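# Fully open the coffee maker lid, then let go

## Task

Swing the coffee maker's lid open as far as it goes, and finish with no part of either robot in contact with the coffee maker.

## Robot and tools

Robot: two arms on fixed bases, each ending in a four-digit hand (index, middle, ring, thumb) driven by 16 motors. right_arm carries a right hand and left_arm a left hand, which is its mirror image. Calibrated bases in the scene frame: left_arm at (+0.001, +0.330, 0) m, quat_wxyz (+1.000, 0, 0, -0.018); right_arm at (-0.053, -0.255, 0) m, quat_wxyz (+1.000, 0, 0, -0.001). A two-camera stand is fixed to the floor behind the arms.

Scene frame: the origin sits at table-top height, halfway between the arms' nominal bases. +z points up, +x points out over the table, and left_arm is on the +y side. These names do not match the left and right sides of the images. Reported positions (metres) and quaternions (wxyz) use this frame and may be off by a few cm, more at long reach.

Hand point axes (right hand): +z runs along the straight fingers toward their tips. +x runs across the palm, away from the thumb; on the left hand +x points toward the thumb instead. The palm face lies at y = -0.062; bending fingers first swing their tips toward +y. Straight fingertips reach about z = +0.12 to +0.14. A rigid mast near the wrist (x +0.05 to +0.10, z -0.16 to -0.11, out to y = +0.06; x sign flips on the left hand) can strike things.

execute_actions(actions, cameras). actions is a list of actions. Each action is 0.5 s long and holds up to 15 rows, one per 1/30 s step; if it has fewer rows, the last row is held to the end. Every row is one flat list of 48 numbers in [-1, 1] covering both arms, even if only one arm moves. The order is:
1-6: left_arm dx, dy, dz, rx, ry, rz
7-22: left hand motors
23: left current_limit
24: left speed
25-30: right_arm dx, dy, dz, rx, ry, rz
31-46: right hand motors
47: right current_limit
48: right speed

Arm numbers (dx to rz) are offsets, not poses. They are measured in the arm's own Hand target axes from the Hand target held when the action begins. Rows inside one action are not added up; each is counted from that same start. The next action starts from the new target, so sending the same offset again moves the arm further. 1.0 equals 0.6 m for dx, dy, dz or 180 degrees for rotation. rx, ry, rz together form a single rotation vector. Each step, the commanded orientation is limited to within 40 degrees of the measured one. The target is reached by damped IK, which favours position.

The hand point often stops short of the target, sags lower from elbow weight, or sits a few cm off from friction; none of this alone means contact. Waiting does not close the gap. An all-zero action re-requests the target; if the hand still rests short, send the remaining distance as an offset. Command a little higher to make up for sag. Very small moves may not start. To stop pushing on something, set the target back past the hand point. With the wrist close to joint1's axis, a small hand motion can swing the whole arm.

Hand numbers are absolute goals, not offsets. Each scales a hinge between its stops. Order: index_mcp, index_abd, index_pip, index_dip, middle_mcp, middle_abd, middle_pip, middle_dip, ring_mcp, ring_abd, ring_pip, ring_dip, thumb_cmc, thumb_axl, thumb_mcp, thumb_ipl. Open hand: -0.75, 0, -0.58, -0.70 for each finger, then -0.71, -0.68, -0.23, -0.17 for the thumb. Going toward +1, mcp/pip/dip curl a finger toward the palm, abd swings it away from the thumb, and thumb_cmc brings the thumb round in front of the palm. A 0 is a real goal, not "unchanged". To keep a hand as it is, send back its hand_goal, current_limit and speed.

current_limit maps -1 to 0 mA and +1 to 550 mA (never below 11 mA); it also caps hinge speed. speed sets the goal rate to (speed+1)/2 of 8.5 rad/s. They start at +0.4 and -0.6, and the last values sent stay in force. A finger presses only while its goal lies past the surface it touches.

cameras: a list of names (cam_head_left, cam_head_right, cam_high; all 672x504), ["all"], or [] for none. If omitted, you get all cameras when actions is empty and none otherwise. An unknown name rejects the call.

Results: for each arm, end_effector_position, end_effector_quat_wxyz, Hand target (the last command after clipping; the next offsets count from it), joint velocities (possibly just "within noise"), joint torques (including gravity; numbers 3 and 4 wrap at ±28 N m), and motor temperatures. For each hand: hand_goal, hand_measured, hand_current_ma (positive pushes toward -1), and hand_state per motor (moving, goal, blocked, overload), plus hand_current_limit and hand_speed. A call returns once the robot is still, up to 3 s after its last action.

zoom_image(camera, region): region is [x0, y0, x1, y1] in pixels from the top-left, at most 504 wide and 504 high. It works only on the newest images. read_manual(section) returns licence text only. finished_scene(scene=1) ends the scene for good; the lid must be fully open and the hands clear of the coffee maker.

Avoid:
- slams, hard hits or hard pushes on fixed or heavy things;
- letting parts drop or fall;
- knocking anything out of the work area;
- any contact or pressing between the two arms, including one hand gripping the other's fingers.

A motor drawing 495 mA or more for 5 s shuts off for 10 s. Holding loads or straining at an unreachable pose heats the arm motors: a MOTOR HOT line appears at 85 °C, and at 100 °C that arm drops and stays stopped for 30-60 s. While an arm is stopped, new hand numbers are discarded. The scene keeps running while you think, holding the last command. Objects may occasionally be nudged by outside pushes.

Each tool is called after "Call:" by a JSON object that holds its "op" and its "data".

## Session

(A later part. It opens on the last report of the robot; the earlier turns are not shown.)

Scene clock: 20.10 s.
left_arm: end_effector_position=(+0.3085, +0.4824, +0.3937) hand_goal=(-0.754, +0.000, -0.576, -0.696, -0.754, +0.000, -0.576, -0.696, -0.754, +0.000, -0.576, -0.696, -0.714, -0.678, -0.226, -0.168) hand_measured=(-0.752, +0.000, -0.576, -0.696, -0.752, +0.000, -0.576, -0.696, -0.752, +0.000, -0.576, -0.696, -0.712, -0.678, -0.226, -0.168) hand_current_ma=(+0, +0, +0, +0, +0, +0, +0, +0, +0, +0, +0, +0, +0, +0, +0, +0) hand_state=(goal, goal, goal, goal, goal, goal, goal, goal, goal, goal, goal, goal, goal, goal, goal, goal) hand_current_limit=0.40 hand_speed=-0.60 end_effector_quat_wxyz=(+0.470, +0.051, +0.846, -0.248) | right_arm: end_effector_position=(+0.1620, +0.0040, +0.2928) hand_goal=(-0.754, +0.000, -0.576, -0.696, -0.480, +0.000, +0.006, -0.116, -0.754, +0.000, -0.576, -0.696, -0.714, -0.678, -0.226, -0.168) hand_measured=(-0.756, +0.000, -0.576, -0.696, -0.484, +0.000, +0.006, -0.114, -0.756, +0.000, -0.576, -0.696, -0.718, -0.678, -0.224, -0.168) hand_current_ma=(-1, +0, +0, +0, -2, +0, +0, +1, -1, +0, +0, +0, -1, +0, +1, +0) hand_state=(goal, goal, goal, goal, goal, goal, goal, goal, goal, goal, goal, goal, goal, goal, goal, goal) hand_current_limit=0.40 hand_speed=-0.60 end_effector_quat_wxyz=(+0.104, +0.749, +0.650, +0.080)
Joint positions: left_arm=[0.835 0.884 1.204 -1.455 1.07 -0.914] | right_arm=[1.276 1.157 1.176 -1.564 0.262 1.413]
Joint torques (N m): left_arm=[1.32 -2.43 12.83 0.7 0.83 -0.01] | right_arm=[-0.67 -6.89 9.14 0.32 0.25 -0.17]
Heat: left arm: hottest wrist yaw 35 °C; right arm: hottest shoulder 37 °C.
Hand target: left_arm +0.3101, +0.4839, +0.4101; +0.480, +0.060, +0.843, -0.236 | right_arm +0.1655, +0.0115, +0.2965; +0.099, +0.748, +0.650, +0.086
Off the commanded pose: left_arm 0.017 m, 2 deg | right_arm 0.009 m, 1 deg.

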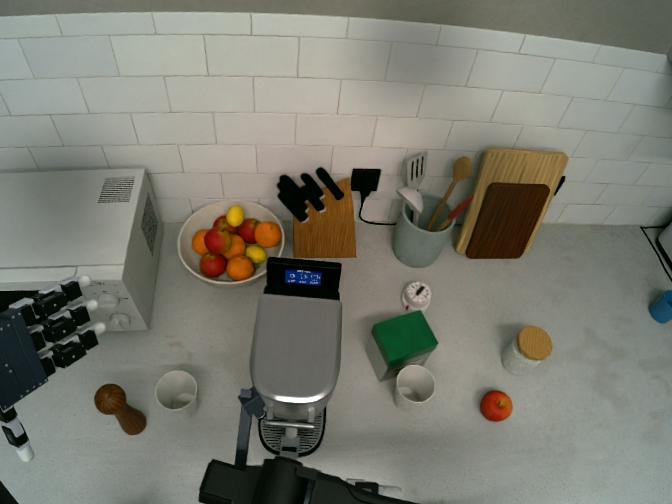

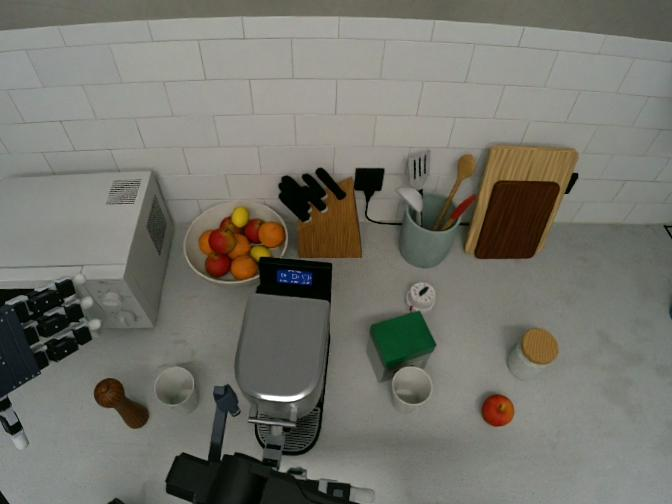

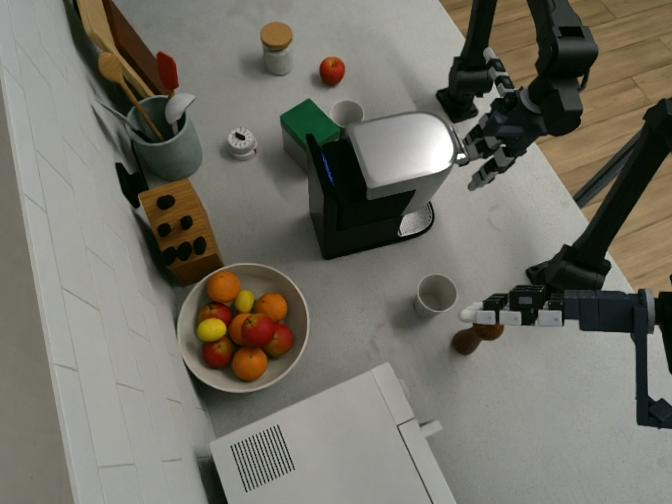

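Call:
{"op": "execute_actions", "data": {"actions": [[[0,0,0,0,0,0,-0.754,0,-0.576,-0.696,-0.754,0,-0.576,-0.696,-0.754,0,-0.576,-0.696,-0.714,-0.678,-0.226,-0.168,0.4,-0.6,0,0.0043,-0.0161,0,0,0,-0.754,0,-0.576,-0.696,-0.479,0,0.007,-0.116,-0.754,0,-0.576,-0.696,-0.714,-0.678,-0.226,-0.168,0.6,-0.6]],[[0,0,0,0,0,0,-0.754,0,-0.576,-0.696,-0.754,0,-0.576,-0.696,-0.754,0,-0.576,-0.696,-0.714,-0.678,-0.226,-0.168,0.4,-0.6,0,0.0043,-0.0161,0,0,0,-0.754,0,-0.576,-0.696,-0.479,0,0.007,-0.116,-0.754,0,-0.576,-0.696,-0.714,-0.678,-0.226,-0.168,0.6,-0.6]],[[0,0,0,0,0,0,-0.754,0,-0.576,-0.696,-0.754,0,-0.576,-0.696,-0.754,0,-0.576,-0.696,-0.714,-0.678,-0.226,-0.168,0.4,-0.6,0,0.0043,-0.0161,0,0,0,-0.754,0,-0.576,-0.696,-0.479,0,0.007,-0.116,-0.754,0,-0.576,-0.696,-0.714,-0.678,-0.226,-0.168,0.6,-0.6]]], "cameras": ["all"]}}

Call:
{"op": "zoom_image", "data": {"camera": "cam_high", "region": [340, 60, 560, 220]}}

Call:
{"op": "zoom_image", "data": {"camera": "cam_head_right", "region": [200, 360, 340, 464]}}

Scene clock: 23.23 s.
left_arm: end_effector_position=(+0.3085, +0.4824, +0.3937) hand_goal=(-0.754, +0.000, -0.576, -0.696, -0.754, +0.000, -0.576, -0.696, -0.754, +0.000, -0.576, -0.696, -0.714, -0.678, -0.226, -0.168) hand_measured=(-0.752, +0.000, -0.576, -0.696, -0.752, +0.000, -0.576, -0.696, -0.752, +0.000, -0.576, -0.696, -0.712, -0.678, -0.226, -0.168) hand_current_ma=(+0, +0, +0, +0, +0, +0, +0, +0, +0, +0, +0, +0, +0, +0, +0, +0) hand_state=(goal, goal, goal, goal, goal, goal, goal, goal, goal, goal, goal, goal, goal, goal, goal, goal) hand_current_limit=0.40 hand_speed=-0.60 end_effector_quat_wxyz=(+0.470, +0.051, +0.846, -0.248) | right_arm: end_effector_position=(+0.1615, +0.0024, +0.3122) hand_goal=(-0.754, +0.000, -0.576, -0.696, -0.480, +0.000, +0.006, -0.116, -0.754, +0.000, -0.576, -0.696, -0.714, -0.678, -0.226, -0.168) hand_measured=(-0.756, +0.000, -0.576, -0.696, -0.484, +0.000, +0.006, -0.114, -0.756, +0.000, -0.576, -0.696, -0.718, -0.678, -0.224, -0.168) hand_current_ma=(-1, +0, +0, +0, -2, +0, +0, +1, -1, +0, +0, +0, -1, +0, +1, +0) hand_state=(goal, goal, goal, goal, goal, goal, goal, goal, goal, goal, goal, goal, goal, goal, goal, goal) hand_current_limit=0.60 hand_speed=-0.60 end_effector_quat_wxyz=(+0.106, +0.748, +0.650, +0.076)
Joint positions: left_arm=[0.835 0.884 1.204 -1.455 1.07 -0.914] | right_arm=[1.276 1.16 1.229 -1.623 0.262 1.412]
Joint torques (N m): left_arm=[0.97 -2.43 12.78 0.7 0.81 -0.04] | right_arm=[-0.73 -6.77 11.26 -0.46 0.27 -0.2]
Heat: left arm: hottest wrist yaw 35 °C; right arm: hottest shoulder 37 °C.
Hand target: left_arm +0.3101, +0.4839, +0.4101; +0.480, +0.060, +0.843, -0.236 | right_arm +0.1655, +0.0114, +0.3265; +0.099, +0.748, +0.650, +0.086
Off the commanded pose: left_arm 0.017 m, 2 deg | right_arm 0.017 m, 1 deg.

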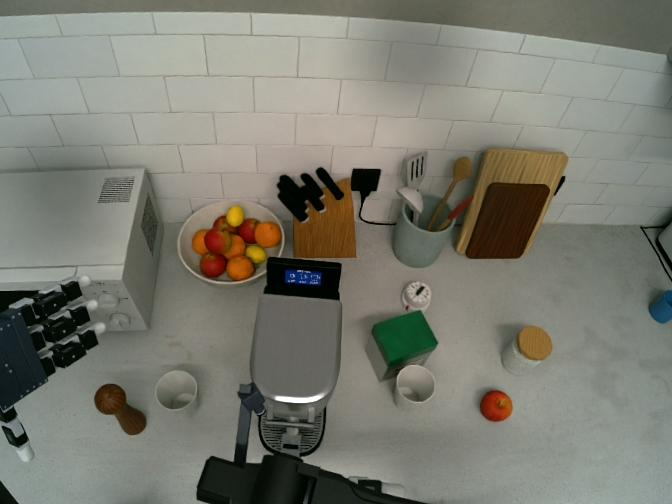

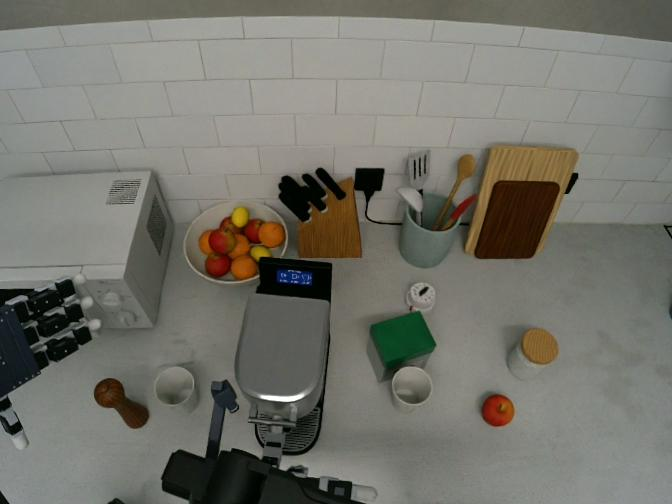

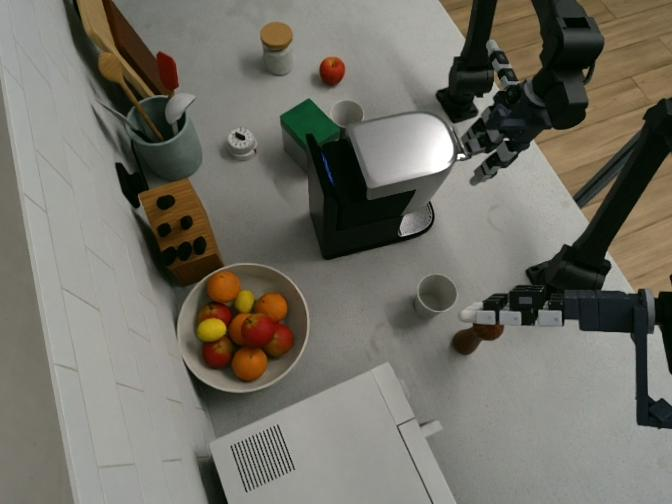

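Scaled by 2.291 from the camera's 672x504 image, which has a finer 960x720 frame.

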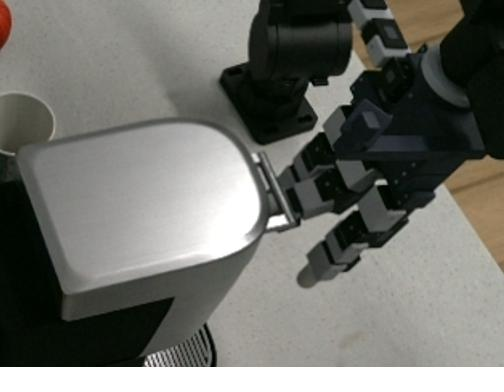

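Scaled by 3.600 from the camera's 672x504 image, which has a finer 960x720 frame.

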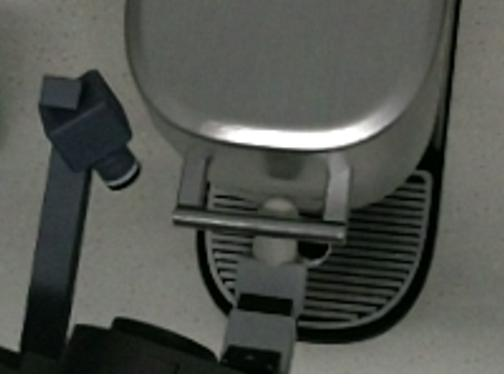

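Call:
{"op": "execute_actions", "data": {"actions": [[[0,0,0,0,0,0,-0.754,0,-0.576,-0.696,-0.754,0,-0.576,-0.696,-0.754,0,-0.576,-0.696,-0.714,-0.678,-0.226,-0.168,0.4,-0.6,0,0.0052,-0.0193,0,0,0,-0.754,0,-0.576,-0.696,-0.479,0,0.007,-0.116,-0.754,0,-0.576,-0.696,-0.714,-0.678,-0.226,-0.168,0.6,-0.6]],[[0,0,0,0,0,0,-0.754,0,-0.576,-0.696,-0.754,0,-0.576,-0.696,-0.754,0,-0.576,-0.696,-0.714,-0.678,-0.226,-0.168,0.4,-0.6,0,0.0052,-0.0193,0,0,0,-0.754,0,-0.576,-0.696,-0.479,0,0.007,-0.116,-0.754,0,-0.576,-0.696,-0.714,-0.678,-0.226,-0.168,0.6,-0.6]]], "cameras": ["all"]}}

Call:
{"op": "zoom_image", "data": {"camera": "cam_high", "region": [340, 60, 560, 220]}}

Call:
{"op": "zoom_image", "data": {"camera": "cam_head_right", "region": [200, 360, 340, 464]}}

Scene clock: 24.60 s.
left_arm: end_effector_position=(+0.3085, +0.4824, +0.3937) hand_goal=(-0.754, +0.000, -0.576, -0.696, -0.754, +0.000, -0.576, -0.696, -0.754, +0.000, -0.576, -0.696, -0.714, -0.678, -0.226, -0.168) hand_measured=(-0.752, +0.000, -0.576, -0.696, -0.752, +0.000, -0.576, -0.696, -0.752, +0.000, -0.576, -0.696, -0.712, -0.678, -0.226, -0.168) hand_current_ma=(+0, +0, +0, +0, +0, +0, +0, +0, +0, +0, +0, +0, +0, +0, +0, +0) hand_state=(goal, goal, goal, goal, goal, goal, goal, goal, goal, goal, goal, goal, goal, goal, goal, goal) hand_current_limit=0.40 hand_speed=-0.60 end_effector_quat_wxyz=(+0.470, +0.051, +0.846, -0.248) | right_arm: end_effector_position=(+0.1614, +0.0024, +0.3340) hand_goal=(-0.754, +0.000, -0.576, -0.696, -0.480, +0.000, +0.006, -0.116, -0.754, +0.000, -0.576, -0.696, -0.714, -0.678, -0.226, -0.168) hand_measured=(-0.756, +0.000, -0.576, -0.696, -0.492, +0.000, -0.002, -0.118, -0.756, +0.000, -0.576, -0.696, -0.718, -0.678, -0.224, -0.168) hand_current_ma=(-1, +0, +0, +0, -10, +0, -5, -1, -1, +0, +0, +0, -1, +0, +1, +0) hand_state=(goal, goal, goal, goal, goal, goal, goal, goal, goal, goal, goal, goal, goal, goal, goal, goal) hand_current_limit=0.60 hand_speed=-0.60 end_effector_quat_wxyz=(+0.108, +0.748, +0.651, +0.073)
Joint positions: left_arm=[0.835 0.884 1.204 -1.455 1.07 -0.914] | right_arm=[1.276 1.169 1.294 -1.686 0.261 1.412]
Joint torques (N m): left_arm=[1.2 -2.43 12.85 0.7 0.83 -0.04] | right_arm=[-0.79 -6.95 11.47 -0.4 0.3 -0.19]
Heat: left arm: hottest wrist yaw 35 °C; right arm: hottest shoulder 37 °C.
Hand target: left_arm +0.3101, +0.4839, +0.4101; +0.480, +0.060, +0.843, -0.236 | right_arm +0.1655, +0.0114, +0.3505; +0.098, +0.748, +0.650, +0.086
Off the commanded pose: left_arm 0.017 m, 2 deg | right_arm 0.019 m, 2 deg.

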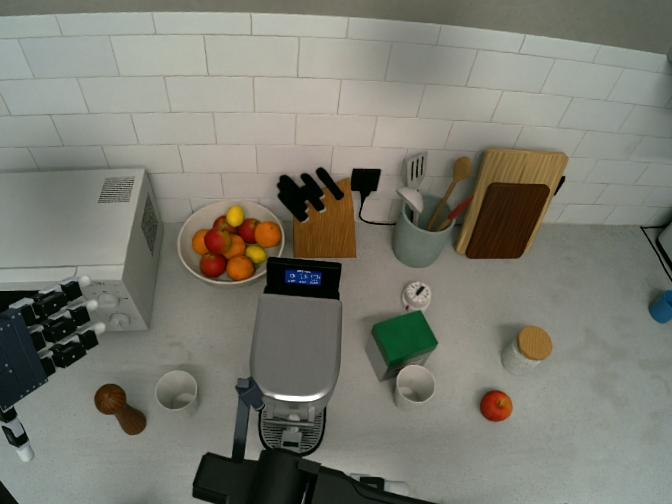

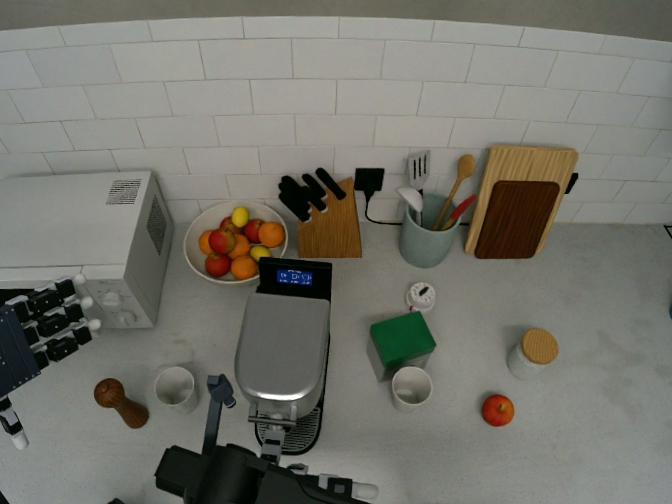

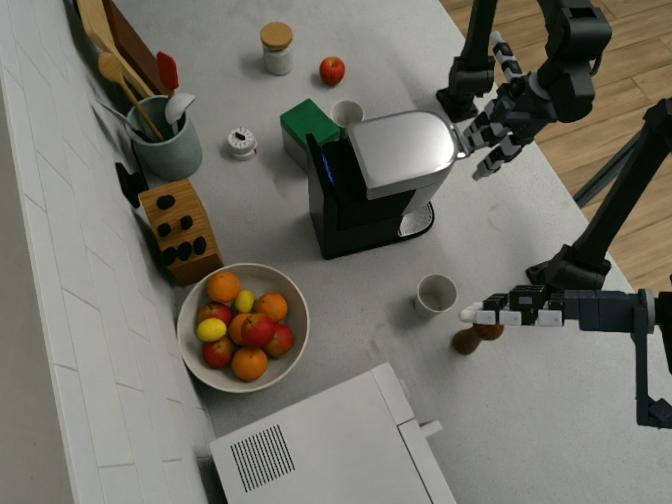

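Scaled by 2.291 from the camera's 672x504 image, which has a finer 960x720 frame.

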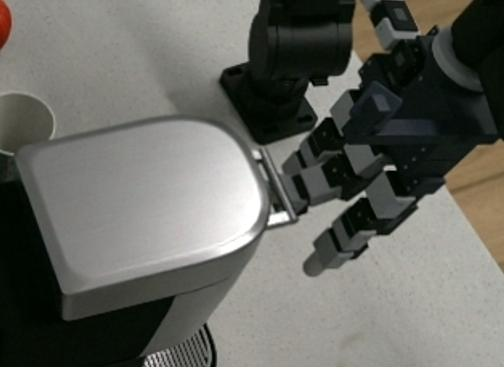

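Scaled by 3.600 from the camera's 672x504 image, which has a finer 960x720 frame.

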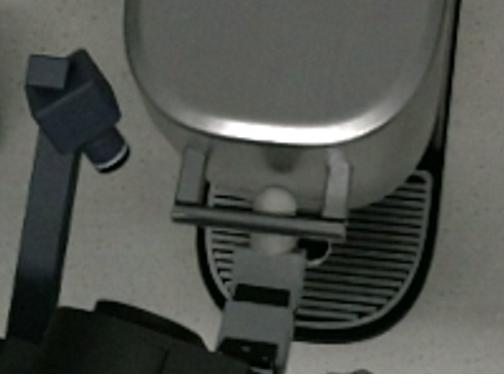

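Call:
{"op": "execute_actions", "data": {"actions": [[[0,0,0,0,0,0,-0.754,0,-0.576,-0.696,-0.754,0,-0.576,-0.696,-0.754,0,-0.576,-0.696,-0.714,-0.678,-0.226,-0.168,0.4,-0.6,0,0.0085,-0.0477,-0.0194,0,0,-0.754,0,-0.576,-0.696,-0.5,0,-0.0438,-0.1667,-0.754,0,-0.576,-0.696,-0.714,-0.678,-0.226,-0.168,0.6,-0.6]],[[0,0,0,0,0,0,-0.754,0,-0.576,-0.696,-0.754,0,-0.576,-0.696,-0.754,0,-0.576,-0.696,-0.714,-0.678,-0.226,-0.168,0.4,-0.6,0,0.0115,-0.047,-0.0194,0,0,-0.754,0,-0.576,-0.696,-0.5205,0,-0.0949,-0.2174,-0.754,0,-0.576,-0.696,-0.714,-0.678,-0.226,-0.168,0.6,-0.6]]], "cameras": ["all"]}}

Call:
{"op": "zoom_image", "data": {"camera": "cam_high", "region": [340, 60, 560, 220]}}

Call:
{"op": "zoom_image", "data": {"camera": "cam_head_right", "region": [200, 360, 340, 464]}}

Scene clock: 27.90 s.
left_arm: end_effector_position=(+0.3085, +0.4824, +0.3937) hand_goal=(-0.754, +0.000, -0.576, -0.696, -0.754, +0.000, -0.576, -0.696, -0.754, +0.000, -0.576, -0.696, -0.714, -0.678, -0.226, -0.168) hand_measured=(-0.752, +0.000, -0.576, -0.696, -0.752, +0.000, -0.576, -0.696, -0.752, +0.000, -0.576, -0.696, -0.712, -0.678, -0.226, -0.168) hand_current_ma=(+0, +0, +0, +0, +0, +0, +0, +0, +0, +0, +0, +0, +0, +0, +0, +0) hand_state=(goal, goal, goal, goal, goal, goal, goal, goal, goal, goal, goal, goal, goal, goal, goal, goal) hand_current_limit=0.40 hand_speed=-0.60 end_effector_quat_wxyz=(+0.470, +0.051, +0.846, -0.248) | right_arm: end_effector_position=(+0.1626, +0.0075, +0.3853) hand_goal=(-0.754, +0.000, -0.576, -0.696, -0.520, +0.000, -0.094, -0.218, -0.754, +0.000, -0.576, -0.696, -0.714, -0.678, -0.226, -0.168) hand_measured=(-0.756, +0.000, -0.576, -0.696, -0.542, -0.002, -0.102, -0.220, -0.756, +0.000, -0.576, -0.696, -0.718, -0.678, -0.224, -0.168) hand_current_ma=(-1, +0, +0, +0, -23, +0, -5, -1, -1, +0, +0, +0, -1, +0, +1, +0) hand_state=(goal, goal, goal, goal, blocked, goal, goal, goal, goal, goal, goal, goal, goal, goal, goal, goal) hand_current_limit=0.60 hand_speed=-0.60 end_effector_quat_wxyz=(+0.141, +0.732, +0.651, +0.145)
Joint positions: left_arm=[0.835 0.884 1.204 -1.455 1.07 -0.914] | right_arm=[1.337 1.144 1.361 -1.706 0.399 1.437]
Joint torques (N m): left_arm=[1.08 -2.49 12.86 0.7 0.83 -0.03] | right_arm=[0.38 -8.35 11.36 -0.09 0.77 -0.06]
Motor temperatures (°C): left_arm=[27 28 34 30 35 29] | right_arm=[32 37 38 30 28 28]
Heat: left arm: hottest wrist yaw 35 °C; right arm: hottest elbow 38 °C.
Hand target: left_arm +0.3101, +0.4839, +0.4101; +0.480, +0.060, +0.843, -0.236 | right_arm +0.1606, +0.0121, +0.4083; +0.144, +0.741, +0.644, +0.126
Off the commanded pose: left_arm 0.017 m, 2 deg | right_arm 0.024 m, 3 deg.
joint sent to its limit (right arm) — joint 4 (wrist pitch), lower limit. The joint targets are off in orientation, not in position.

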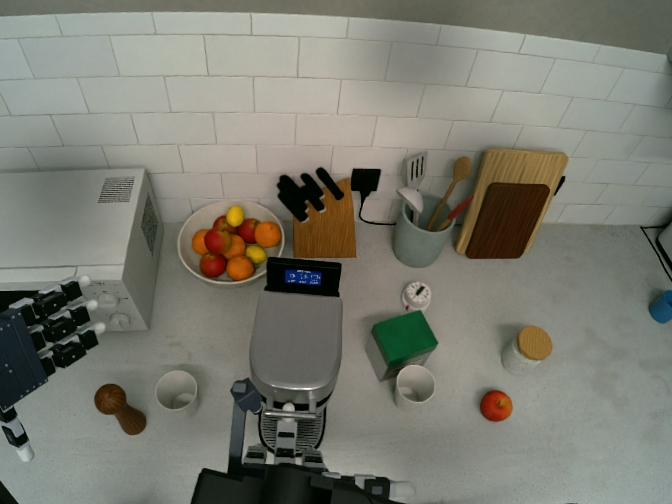

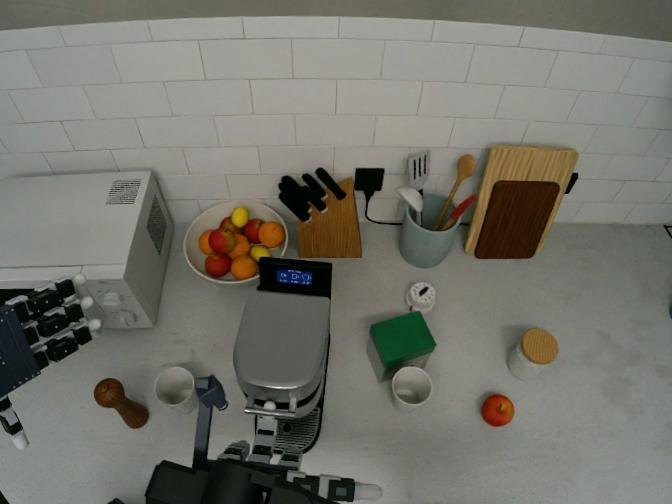

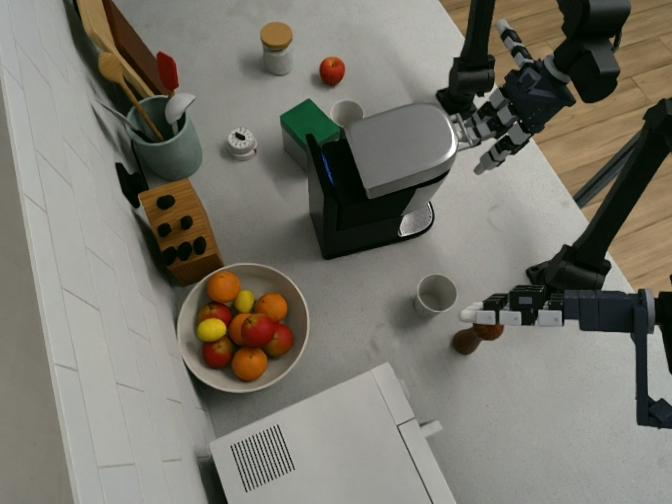

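Scaled by 2.291 from the camera's 672x504 image, which has a finer 960x720 frame.

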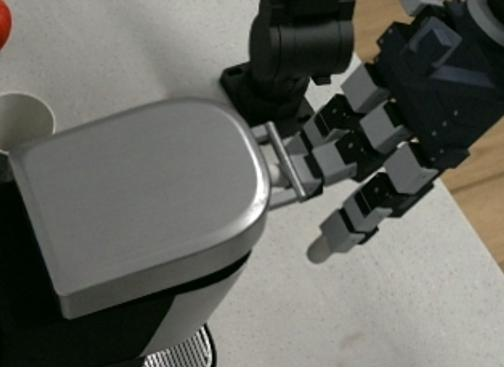

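Scaled by 3.600 from the camera's 672x504 image, which has a finer 960x720 frame.

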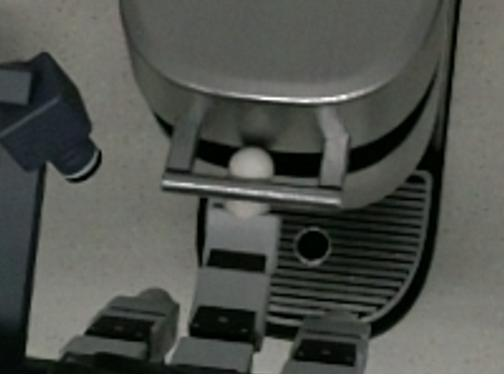

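Call:
{"op": "execute_actions", "data": {"actions": [[[0,0,0,0,0,0,-0.754,0,-0.576,-0.696,-0.754,0,-0.576,-0.696,-0.754,0,-0.576,-0.696,-0.714,-0.678,-0.226,-0.168,0.4,-0.6,0,0.02,-0.0447,-0.0222,0,0,-0.754,0,-0.576,-0.696,-0.5479,0,-0.146,-0.2681,-0.754,0,-0.576,-0.696,-0.714,-0.678,-0.226,-0.168,0.6,-0.6]],[[0,0,0,0,0,0,-0.754,0,-0.576,-0.696,-0.754,0,-0.576,-0.696,-0.754,0,-0.576,-0.696,-0.714,-0.678,-0.226,-0.168,0.4,-0.6,0,0.023,-0.043,-0.0222,0,0,-0.754,0,-0.576,-0.696,-0.5753,0,-0.1971,-0.3188,-0.754,0,-0.576,-0.696,-0.714,-0.678,-0.226,-0.168,0.6,-0.6]]], "cameras": ["all"]}}

Call:
{"op": "zoom_image", "data": {"camera": "cam_high", "region": [340, 60, 560, 220]}}

Call:
{"op": "zoom_image", "data": {"camera": "cam_head_right", "region": [200, 360, 340, 464]}}

Scene clock: 29.43 s.
left_arm: end_effector_position=(+0.3085, +0.4824, +0.3937) hand_goal=(-0.754, +0.000, -0.576, -0.696, -0.754, +0.000, -0.576, -0.696, -0.754, +0.000, -0.576, -0.696, -0.714, -0.678, -0.226, -0.168) hand_measured=(-0.752, +0.000, -0.576, -0.696, -0.752, +0.000, -0.576, -0.696, -0.752, +0.000, -0.576, -0.696, -0.712, -0.678, -0.226, -0.168) hand_current_ma=(+0, +0, +0, +0, +0, +0, +0, +0, +0, +0, +0, +0, +0, +0, +0, +0) hand_state=(goal, goal, goal, goal, goal, goal, goal, goal, goal, goal, goal, goal, goal, goal, goal, goal) hand_current_limit=0.40 hand_speed=-0.60 end_effector_quat_wxyz=(+0.470, +0.051, +0.846, -0.248) | right_arm: end_effector_position=(+0.1659, +0.0093, +0.4429) hand_goal=(-0.754, +0.000, -0.576, -0.696, -0.576, +0.000, -0.198, -0.318, -0.754, +0.000, -0.576, -0.696, -0.714, -0.678, -0.226, -0.168) hand_measured=(-0.756, +0.000, -0.576, -0.696, -0.592, -0.002, -0.206, -0.320, -0.756, +0.000, -0.576, -0.696, -0.718, -0.678, -0.224, -0.168) hand_current_ma=(-1, +0, +0, +0, -16, +0, -4, -1, -1, +0, +0, +0, -1, +0, +1, +0) hand_state=(goal, goal, goal, goal, goal, goal, goal, goal, goal, goal, goal, goal, goal, goal, goal, goal) hand_current_limit=0.60 hand_speed=-0.60 end_effector_quat_wxyz=(+0.176, +0.710, +0.642, +0.230)
Joint positions: left_arm=[0.835 0.884 1.204 -1.455 1.07 -0.914] | right_arm=[1.389 1.117 1.424 -1.706 0.565 1.439]
Joint torques (N m): left_arm=[1.32 -2.2 12.83 0.7 0.84 -0.04] | right_arm=[0.67 -7.65 11.29 0.12 0.89 -0.25]
Heat: left arm: hottest wrist yaw 35 °C; right arm: hottest elbow 38 °C.
Hand target: left_arm +0.3101, +0.4839, +0.4101; +0.480, +0.060, +0.843, -0.236 | right_arm +0.1628, +0.0117, +0.4669; +0.195, +0.729, +0.634, +0.170
Off the commanded pose: left_arm 0.017 m, 2 deg | right_arm 0.024 m, 8 deg.
joint sent to its limit (right arm) — joint 4 (wrist pitch), lower limit. The joint targets are off in orientation, not in position.

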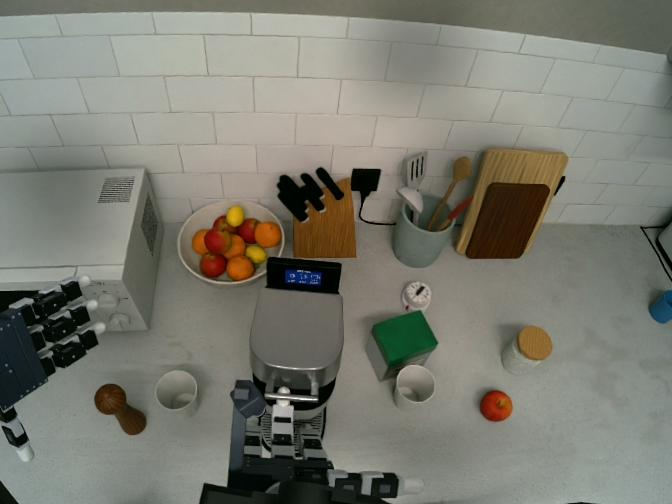

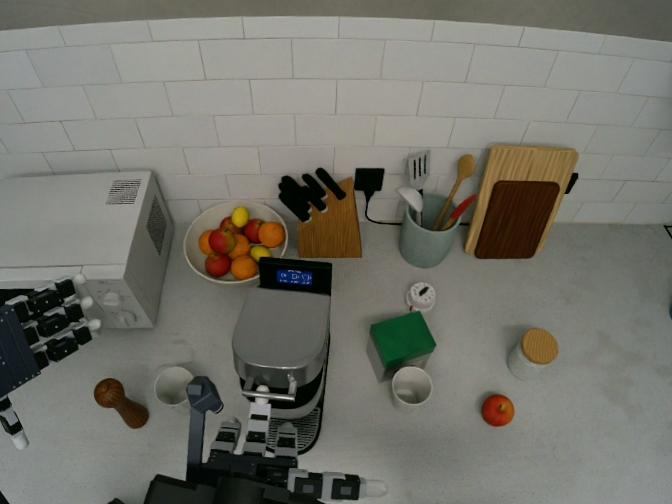

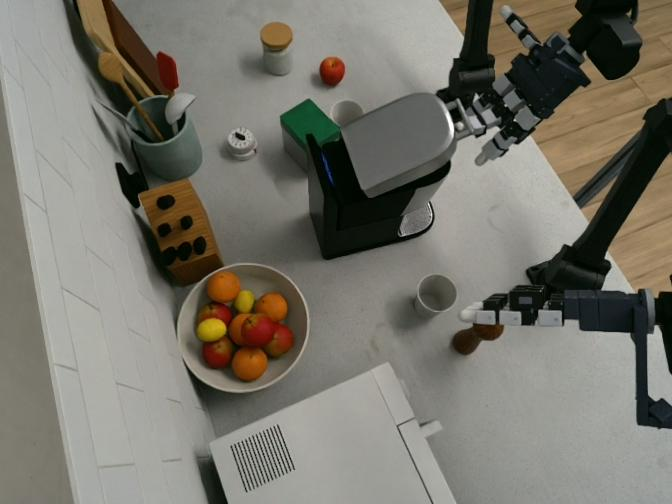

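Scaled by 2.291 from the camera's 672x504 image, which has a finer 960x720 frame.

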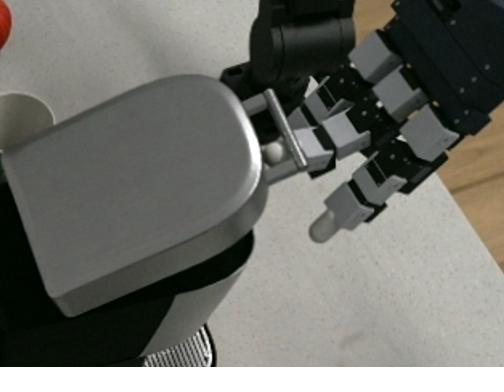

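Scaled by 3.600 from the camera's 672x504 image, which has a finer 960x720 frame.

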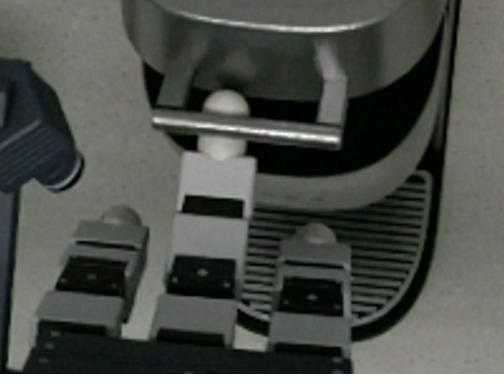

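Call:
{"op": "execute_actions", "data": {"actions": [[[0,0,0,0,0,0,-0.754,0,-0.576,-0.696,-0.754,0,-0.576,-0.696,-0.754,0,-0.576,-0.696,-0.714,-0.678,-0.226,-0.168,0.4,-0.6,-0.01,0.0265,-0.0392,-0.0333,0,0,-0.754,0,-0.576,-0.696,-0.6027,0,-0.2628,-0.3841,-0.754,0,-0.576,-0.696,-0.714,-0.678,-0.226,-0.168,0.6,-0.6]],[[0,0,0,0,0,0,-0.754,0,-0.576,-0.696,-0.754,0,-0.576,-0.696,-0.754,0,-0.576,-0.696,-0.714,-0.678,-0.226,-0.168,0.4,-0.6,-0.01,0.0304,-0.0362,-0.0333,0,0,-0.754,0,-0.576,-0.696,-0.6301,0,-0.3285,-0.4493,-0.754,0,-0.576,-0.696,-0.714,-0.678,-0.226,-0.168,0.6,-0.6]]], "cameras": ["all"]}}

Call:
{"op": "zoom_image", "data": {"camera": "cam_high", "region": [340, 40, 560, 200]}}

Call:
{"op": "zoom_image", "data": {"camera": "cam_head_right", "region": [200, 340, 340, 444]}}

Scene clock: 31.00 s.
left_arm: end_effector_position=(+0.3085, +0.4824, +0.3937) hand_goal=(-0.754, +0.000, -0.576, -0.696, -0.754, +0.000, -0.576, -0.696, -0.754, +0.000, -0.576, -0.696, -0.714, -0.678, -0.226, -0.168) hand_measured=(-0.752, +0.000, -0.576, -0.696, -0.752, +0.000, -0.576, -0.696, -0.752, +0.000, -0.576, -0.696, -0.712, -0.678, -0.226, -0.168) hand_current_ma=(+0, +0, +0, +0, +0, +0, +0, +0, +0, +0, +0, +0, +0, +0, +0, +0) hand_state=(goal, goal, goal, goal, goal, goal, goal, goal, goal, goal, goal, goal, goal, goal, goal, goal) hand_current_limit=0.40 hand_speed=-0.60 end_effector_quat_wxyz=(+0.470, +0.051, +0.846, -0.248) | right_arm: end_effector_position=(+0.1688, +0.0002, +0.5008) hand_goal=(-0.754, +0.000, -0.576, -0.696, -0.630, +0.000, -0.328, -0.450, -0.754, +0.000, -0.576, -0.696, -0.714, -0.678, -0.226, -0.168) hand_measured=(-0.760, +0.000, -0.576, -0.696, -0.642, -0.002, -0.334, -0.452, -0.760, +0.000, -0.576, -0.696, -0.718, -0.678, -0.224, -0.168) hand_current_ma=(-3, +0, +0, +0, -10, +0, -3, +0, -3, +0, +0, +0, -2, +0, +1, +0) hand_state=(goal, goal, goal, goal, goal, goal, goal, goal, goal, goal, goal, goal, goal, goal, goal, goal) hand_current_limit=0.60 hand_speed=-0.60 end_effector_quat_wxyz=(+0.247, +0.668, +0.629, +0.312)
Joint positions: left_arm=[0.835 0.884 1.204 -1.455 1.07 -0.914] | right_arm=[1.438 1.079 1.443 -1.706 0.793 1.4]
Joint torques (N m): left_arm=[1.2 -2.43 12.78 0.69 0.82 -0.03] | right_arm=[0.44 -6.89 11.1 0.14 1.07 -0.31]
Heat: left arm: hottest wrist yaw 35 °C; right arm: hottest elbow 38 °C.
Hand target: left_arm +0.3101, +0.4839, +0.4101; +0.480, +0.060, +0.843, -0.236 | right_arm +0.1650, -0.0007, +0.5235; +0.270, +0.705, +0.612, +0.235
Off the commanded pose: left_arm 0.017 m, 2 deg | right_arm 0.023 m, 10 deg.
joint sent to its limit (right arm) — joint 4 (wrist pitch), lower limit. The joint targets are off in orientation, not in position.

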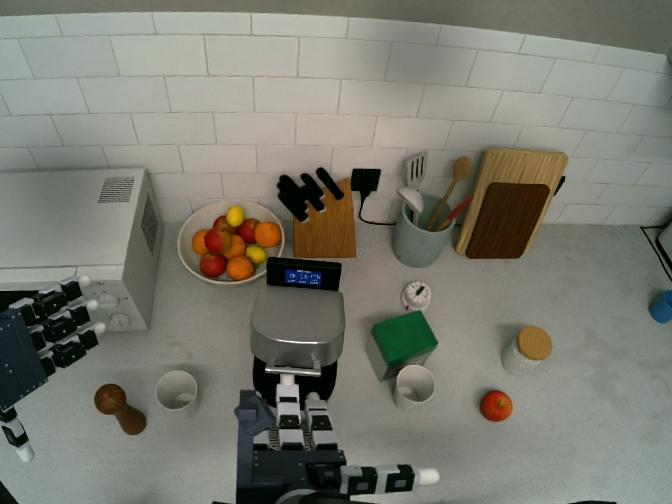

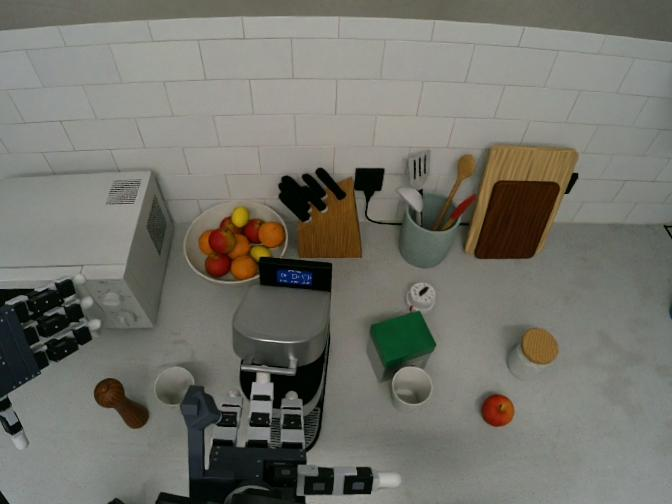

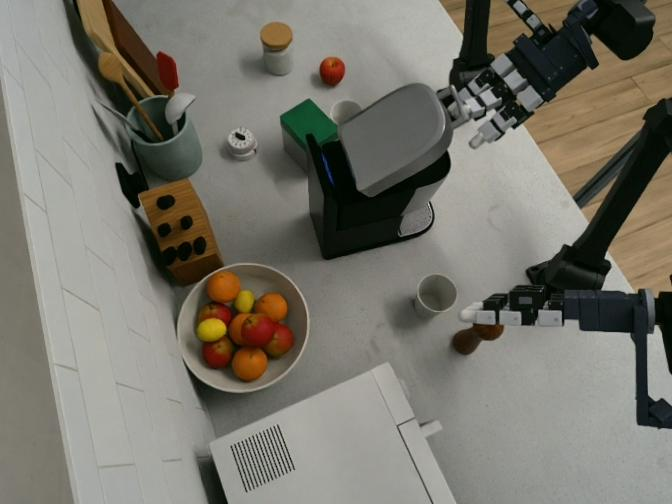

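Scaled by 2.291 from the camera's 672x504 image, which has a finer 960x720 frame.

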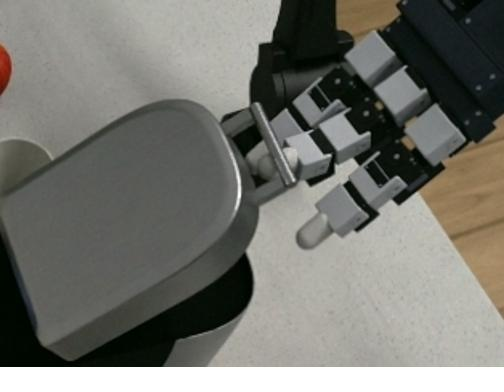

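Scaled by 3.600 from the camera's 672x504 image, which has a finer 960x720 frame.

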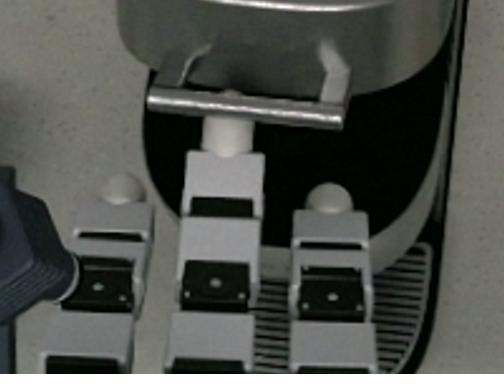

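Call:
{"op": "execute_actions", "data": {"actions": [[[0,0,0,0,0,0,-0.754,0,-0.576,-0.696,-0.754,0,-0.576,-0.696,-0.754,0,-0.576,-0.696,-0.714,-0.678,-0.226,-0.168,0.4,-0.6,-0.013,0.0367,-0.0258,-0.0361,0,0,-0.754,0,-0.576,-0.696,-0.6644,0,-0.3942,-0.5145,-0.754,0,-0.576,-0.696,-0.714,-0.678,-0.226,-0.168,0.6,-0.6]],[[0,0,0,0,0,0,-0.754,0,-0.576,-0.696,-0.754,0,-0.576,-0.696,-0.754,0,-0.576,-0.696,-0.714,-0.678,-0.226,-0.168,0.4,-0.6,-0.013,0.0393,-0.0213,-0.0361,0,0,-0.754,0,-0.576,-0.696,-0.6986,0,-0.4599,-0.5797,-0.754,0,-0.576,-0.696,-0.714,-0.678,-0.226,-0.168,0.6,-0.6]]], "cameras": ["all"]}}

Call:
{"op": "zoom_image", "data": {"camera": "cam_high", "region": [340, 40, 560, 200]}}

Call:
{"op": "zoom_image", "data": {"camera": "cam_head_right", "region": [200, 340, 340, 444]}}

Scene clock: 32.60 s.
left_arm: end_effector_position=(+0.3085, +0.4824, +0.3937) hand_goal=(-0.754, +0.000, -0.576, -0.696, -0.754, +0.000, -0.576, -0.696, -0.754, +0.000, -0.576, -0.696, -0.714, -0.678, -0.226, -0.168) hand_measured=(-0.752, +0.000, -0.576, -0.696, -0.752, +0.000, -0.576, -0.696, -0.752, +0.000, -0.576, -0.696, -0.712, -0.678, -0.226, -0.168) hand_current_ma=(+0, +0, +0, +0, +0, +0, +0, +0, +0, +0, +0, +0, +0, +0, +0, +0) hand_state=(goal, goal, goal, goal, goal, goal, goal, goal, goal, goal, goal, goal, goal, goal, goal, goal) hand_current_limit=0.40 hand_speed=-0.60 end_effector_quat_wxyz=(+0.470, +0.051, +0.846, -0.248) | right_arm: end_effector_position=(+0.1752, -0.0115, +0.5551) hand_goal=(-0.754, +0.000, -0.576, -0.696, -0.698, +0.000, -0.460, -0.580, -0.754, +0.000, -0.576, -0.696, -0.714, -0.678, -0.226, -0.168) hand_measured=(-0.762, +0.000, -0.576, -0.696, -0.708, +0.000, -0.462, -0.580, -0.762, +0.000, -0.576, -0.696, -0.720, -0.678, -0.224, -0.168) hand_current_ma=(-5, +0, +0, +0, -8, +0, -1, +0, -5, +0, +0, +0, -3, +0, +1, +0) hand_state=(goal, goal, goal, goal, goal, goal, goal, goal, goal, goal, goal, goal, goal, goal, goal, goal) hand_current_limit=0.60 hand_speed=-0.60 end_effector_quat_wxyz=(+0.336, +0.623, +0.605, +0.366)
Joint positions: left_arm=[0.835 0.884 1.204 -1.455 1.07 -0.914] | right_arm=[1.441 1.061 1.46 -1.706 1.018 1.322]
Joint torques (N m): left_arm=[1.14 -2.32 12.85 0.7 0.83 -0.03] | right_arm=[-0.79 -6.48 10.88 0.14 1.15 -0.25]
Heat: left arm: hottest wrist yaw 35 °C; right arm: hottest elbow 39 °C.
Hand target: left_arm +0.3101, +0.4839, +0.4101; +0.480, +0.060, +0.843, -0.236 | right_arm +0.1748, -0.0179, +0.5758; +0.348, +0.670, +0.582, +0.303
Off the commanded pose: left_arm 0.017 m, 2 deg | right_arm 0.022 m, 9 deg.
joint sent to its limit (right arm) — joint 4 (wrist pitch), lower limit. The joint targets are off in orientation, not in position.

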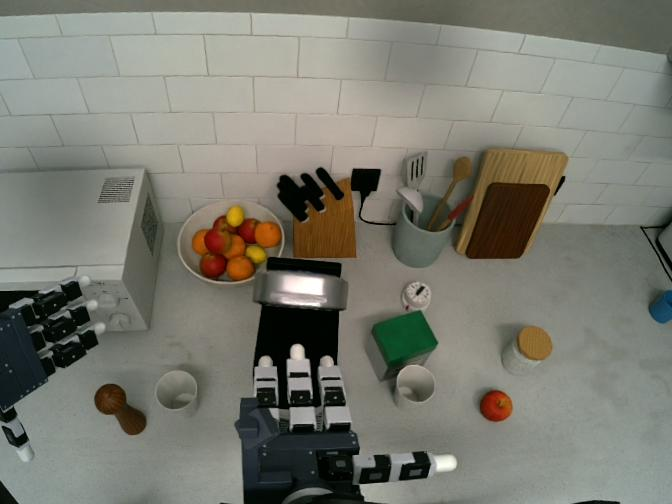

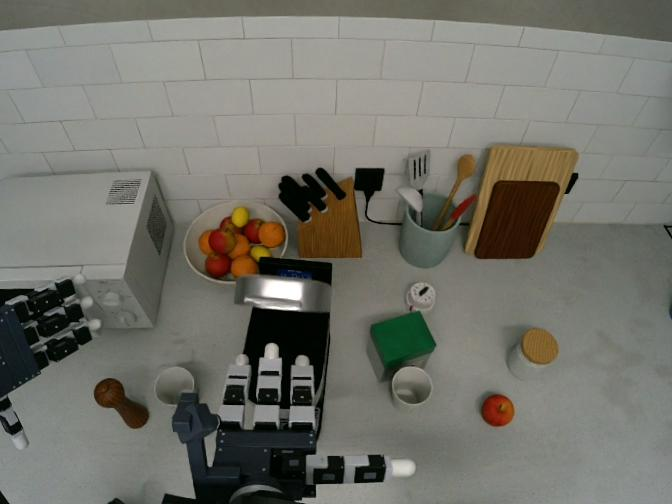

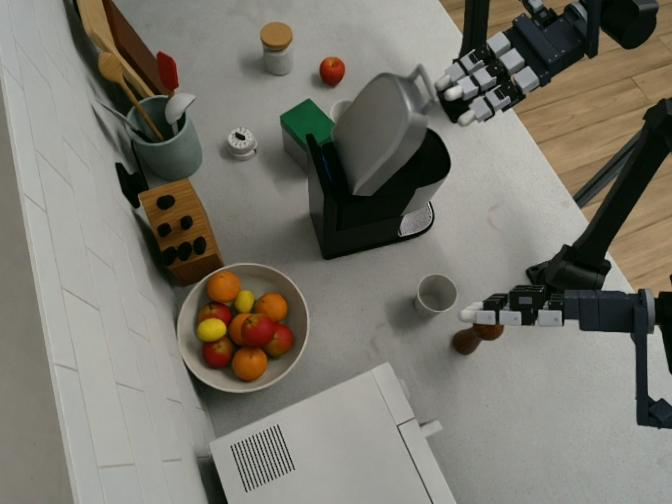

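Scaled by 2.291 from the camera's 672x504 image, which has a finer 960x720 frame.

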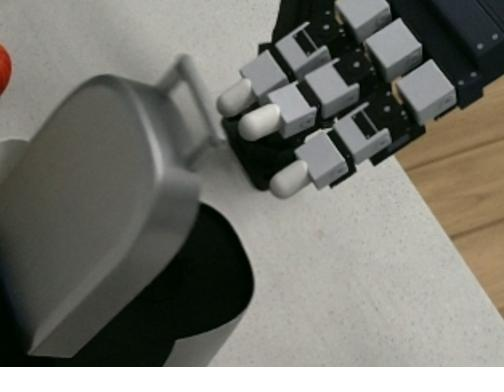

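Scaled by 3.600 from the camera's 672x504 image, which has a finer 960x720 frame.

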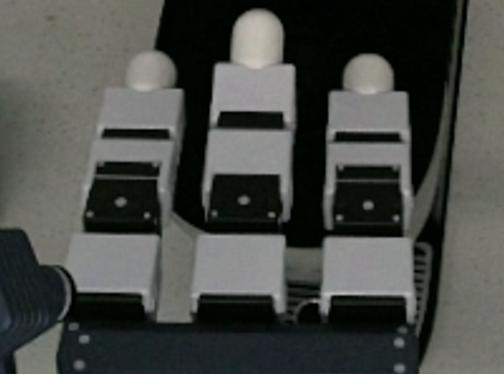

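Call:
{"op": "execute_actions", "data": {"actions": []}}

Call:
{"op": "zoom_image", "data": {"camera": "cam_high", "region": [280, 40, 500, 220]}}

Call:
{"op": "zoom_image", "data": {"camera": "cam_head_left", "region": [220, 240, 370, 400]}}

Scene clock: 32.70 s.
left_arm: end_effector_position=(+0.3085, +0.4824, +0.3937) hand_goal=(-0.754, +0.000, -0.576, -0.696, -0.754, +0.000, -0.576, -0.696, -0.754, +0.000, -0.576, -0.696, -0.714, -0.678, -0.226, -0.168) hand_measured=(-0.752, +0.000, -0.576, -0.696, -0.752, +0.000, -0.576, -0.696, -0.752, +0.000, -0.576, -0.696, -0.712, -0.678, -0.226, -0.168) hand_current_ma=(+0, +0, +0, +0, +0, +0, +0, +0, +0, +0, +0, +0, +0, +0, +0, +0) hand_state=(goal, goal, goal, goal, goal, goal, goal, goal, goal, goal, goal, goal, goal, goal, goal, goal) hand_current_limit=0.40 hand_speed=-0.60 end_effector_quat_wxyz=(+0.470, +0.051, +0.846, -0.248) | right_arm: end_effector_position=(+0.1752, -0.0114, +0.5551) hand_goal=(-0.754, +0.000, -0.576, -0.696, -0.698, +0.000, -0.460, -0.580, -0.754, +0.000, -0.576, -0.696, -0.714, -0.678, -0.226, -0.168) hand_measured=(-0.762, +0.000, -0.576, -0.696, -0.708, +0.000, -0.462, -0.580, -0.762, +0.000, -0.576, -0.696, -0.720, -0.678, -0.224, -0.168) hand_current_ma=(-5, +0, +0, +0, -8, +0, -1, +0, -5, +0, +0, +0, -3, +0, +1, +0) hand_state=(goal, goal, goal, goal, goal, goal, goal, goal, goal, goal, goal, goal, goal, goal, goal, goal) hand_current_limit=0.60 hand_speed=-0.60 end_effector_quat_wxyz=(+0.336, +0.623, +0.605, +0.366)
Joint positions: left_arm=[0.835 0.884 1.204 -1.455 1.07 -0.914] | right_arm=[1.441 1.061 1.46 -1.706 1.018 1.321]
Joint velocities: within noise
Joint torques (N m): left_arm=[1.32 -2.55 12.79 0.69 0.84 -0.04] | right_arm=[-0.73 -6.42 10.86 0.23 1.16 -0.26]
Motor temperatures (°C): left_arm=[27 28 34 30 35 29] | right_arm=[32 37 39 30 28 28]
Heat: left arm: hottest wrist yaw 35 °C; right arm: hottest elbow 39 °C.
Hand target: left_arm +0.3101, +0.4839, +0.4101; +0.480, +0.060, +0.843, -0.236 | right_arm +0.1748, -0.0179, +0.5758; +0.348, +0.670, +0.582, +0.303
Off the commanded pose: left_arm 0.017 m, 2 deg | right_arm 0.022 m, 9 deg.

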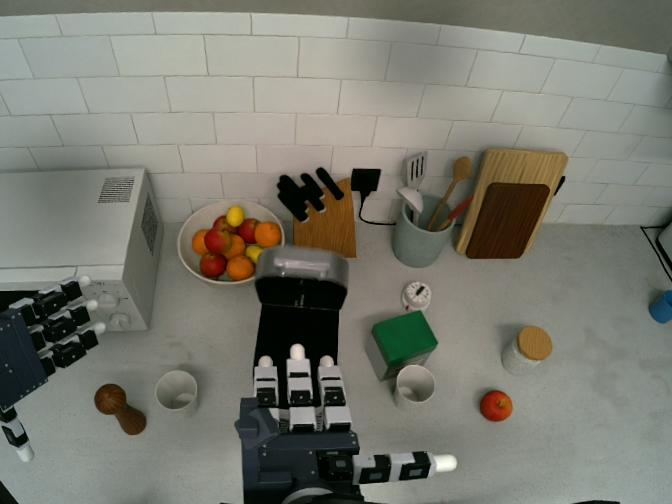

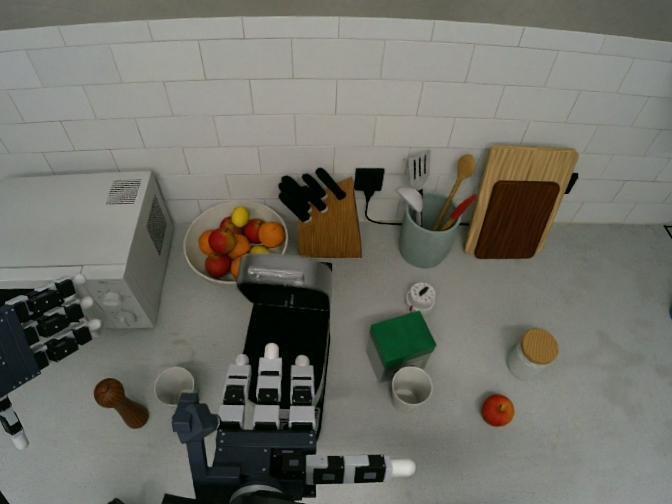

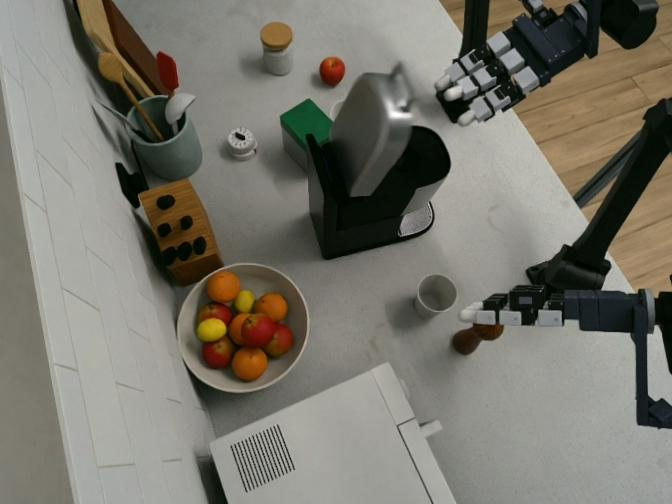

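Scaled by 2.291 from the camera's 672x504 image, which has a finer 960x720 frame.

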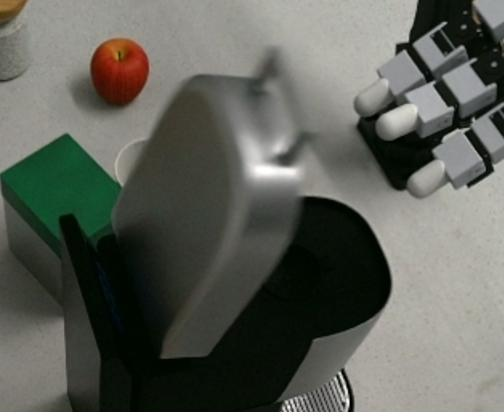

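Scaled by 3.150 from the camera's 672x504 image, which has a finer 960x720 frame.

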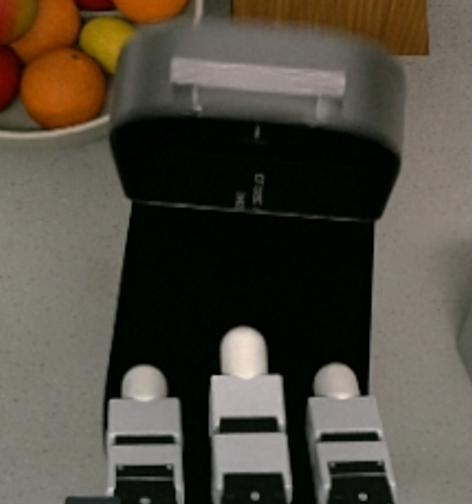

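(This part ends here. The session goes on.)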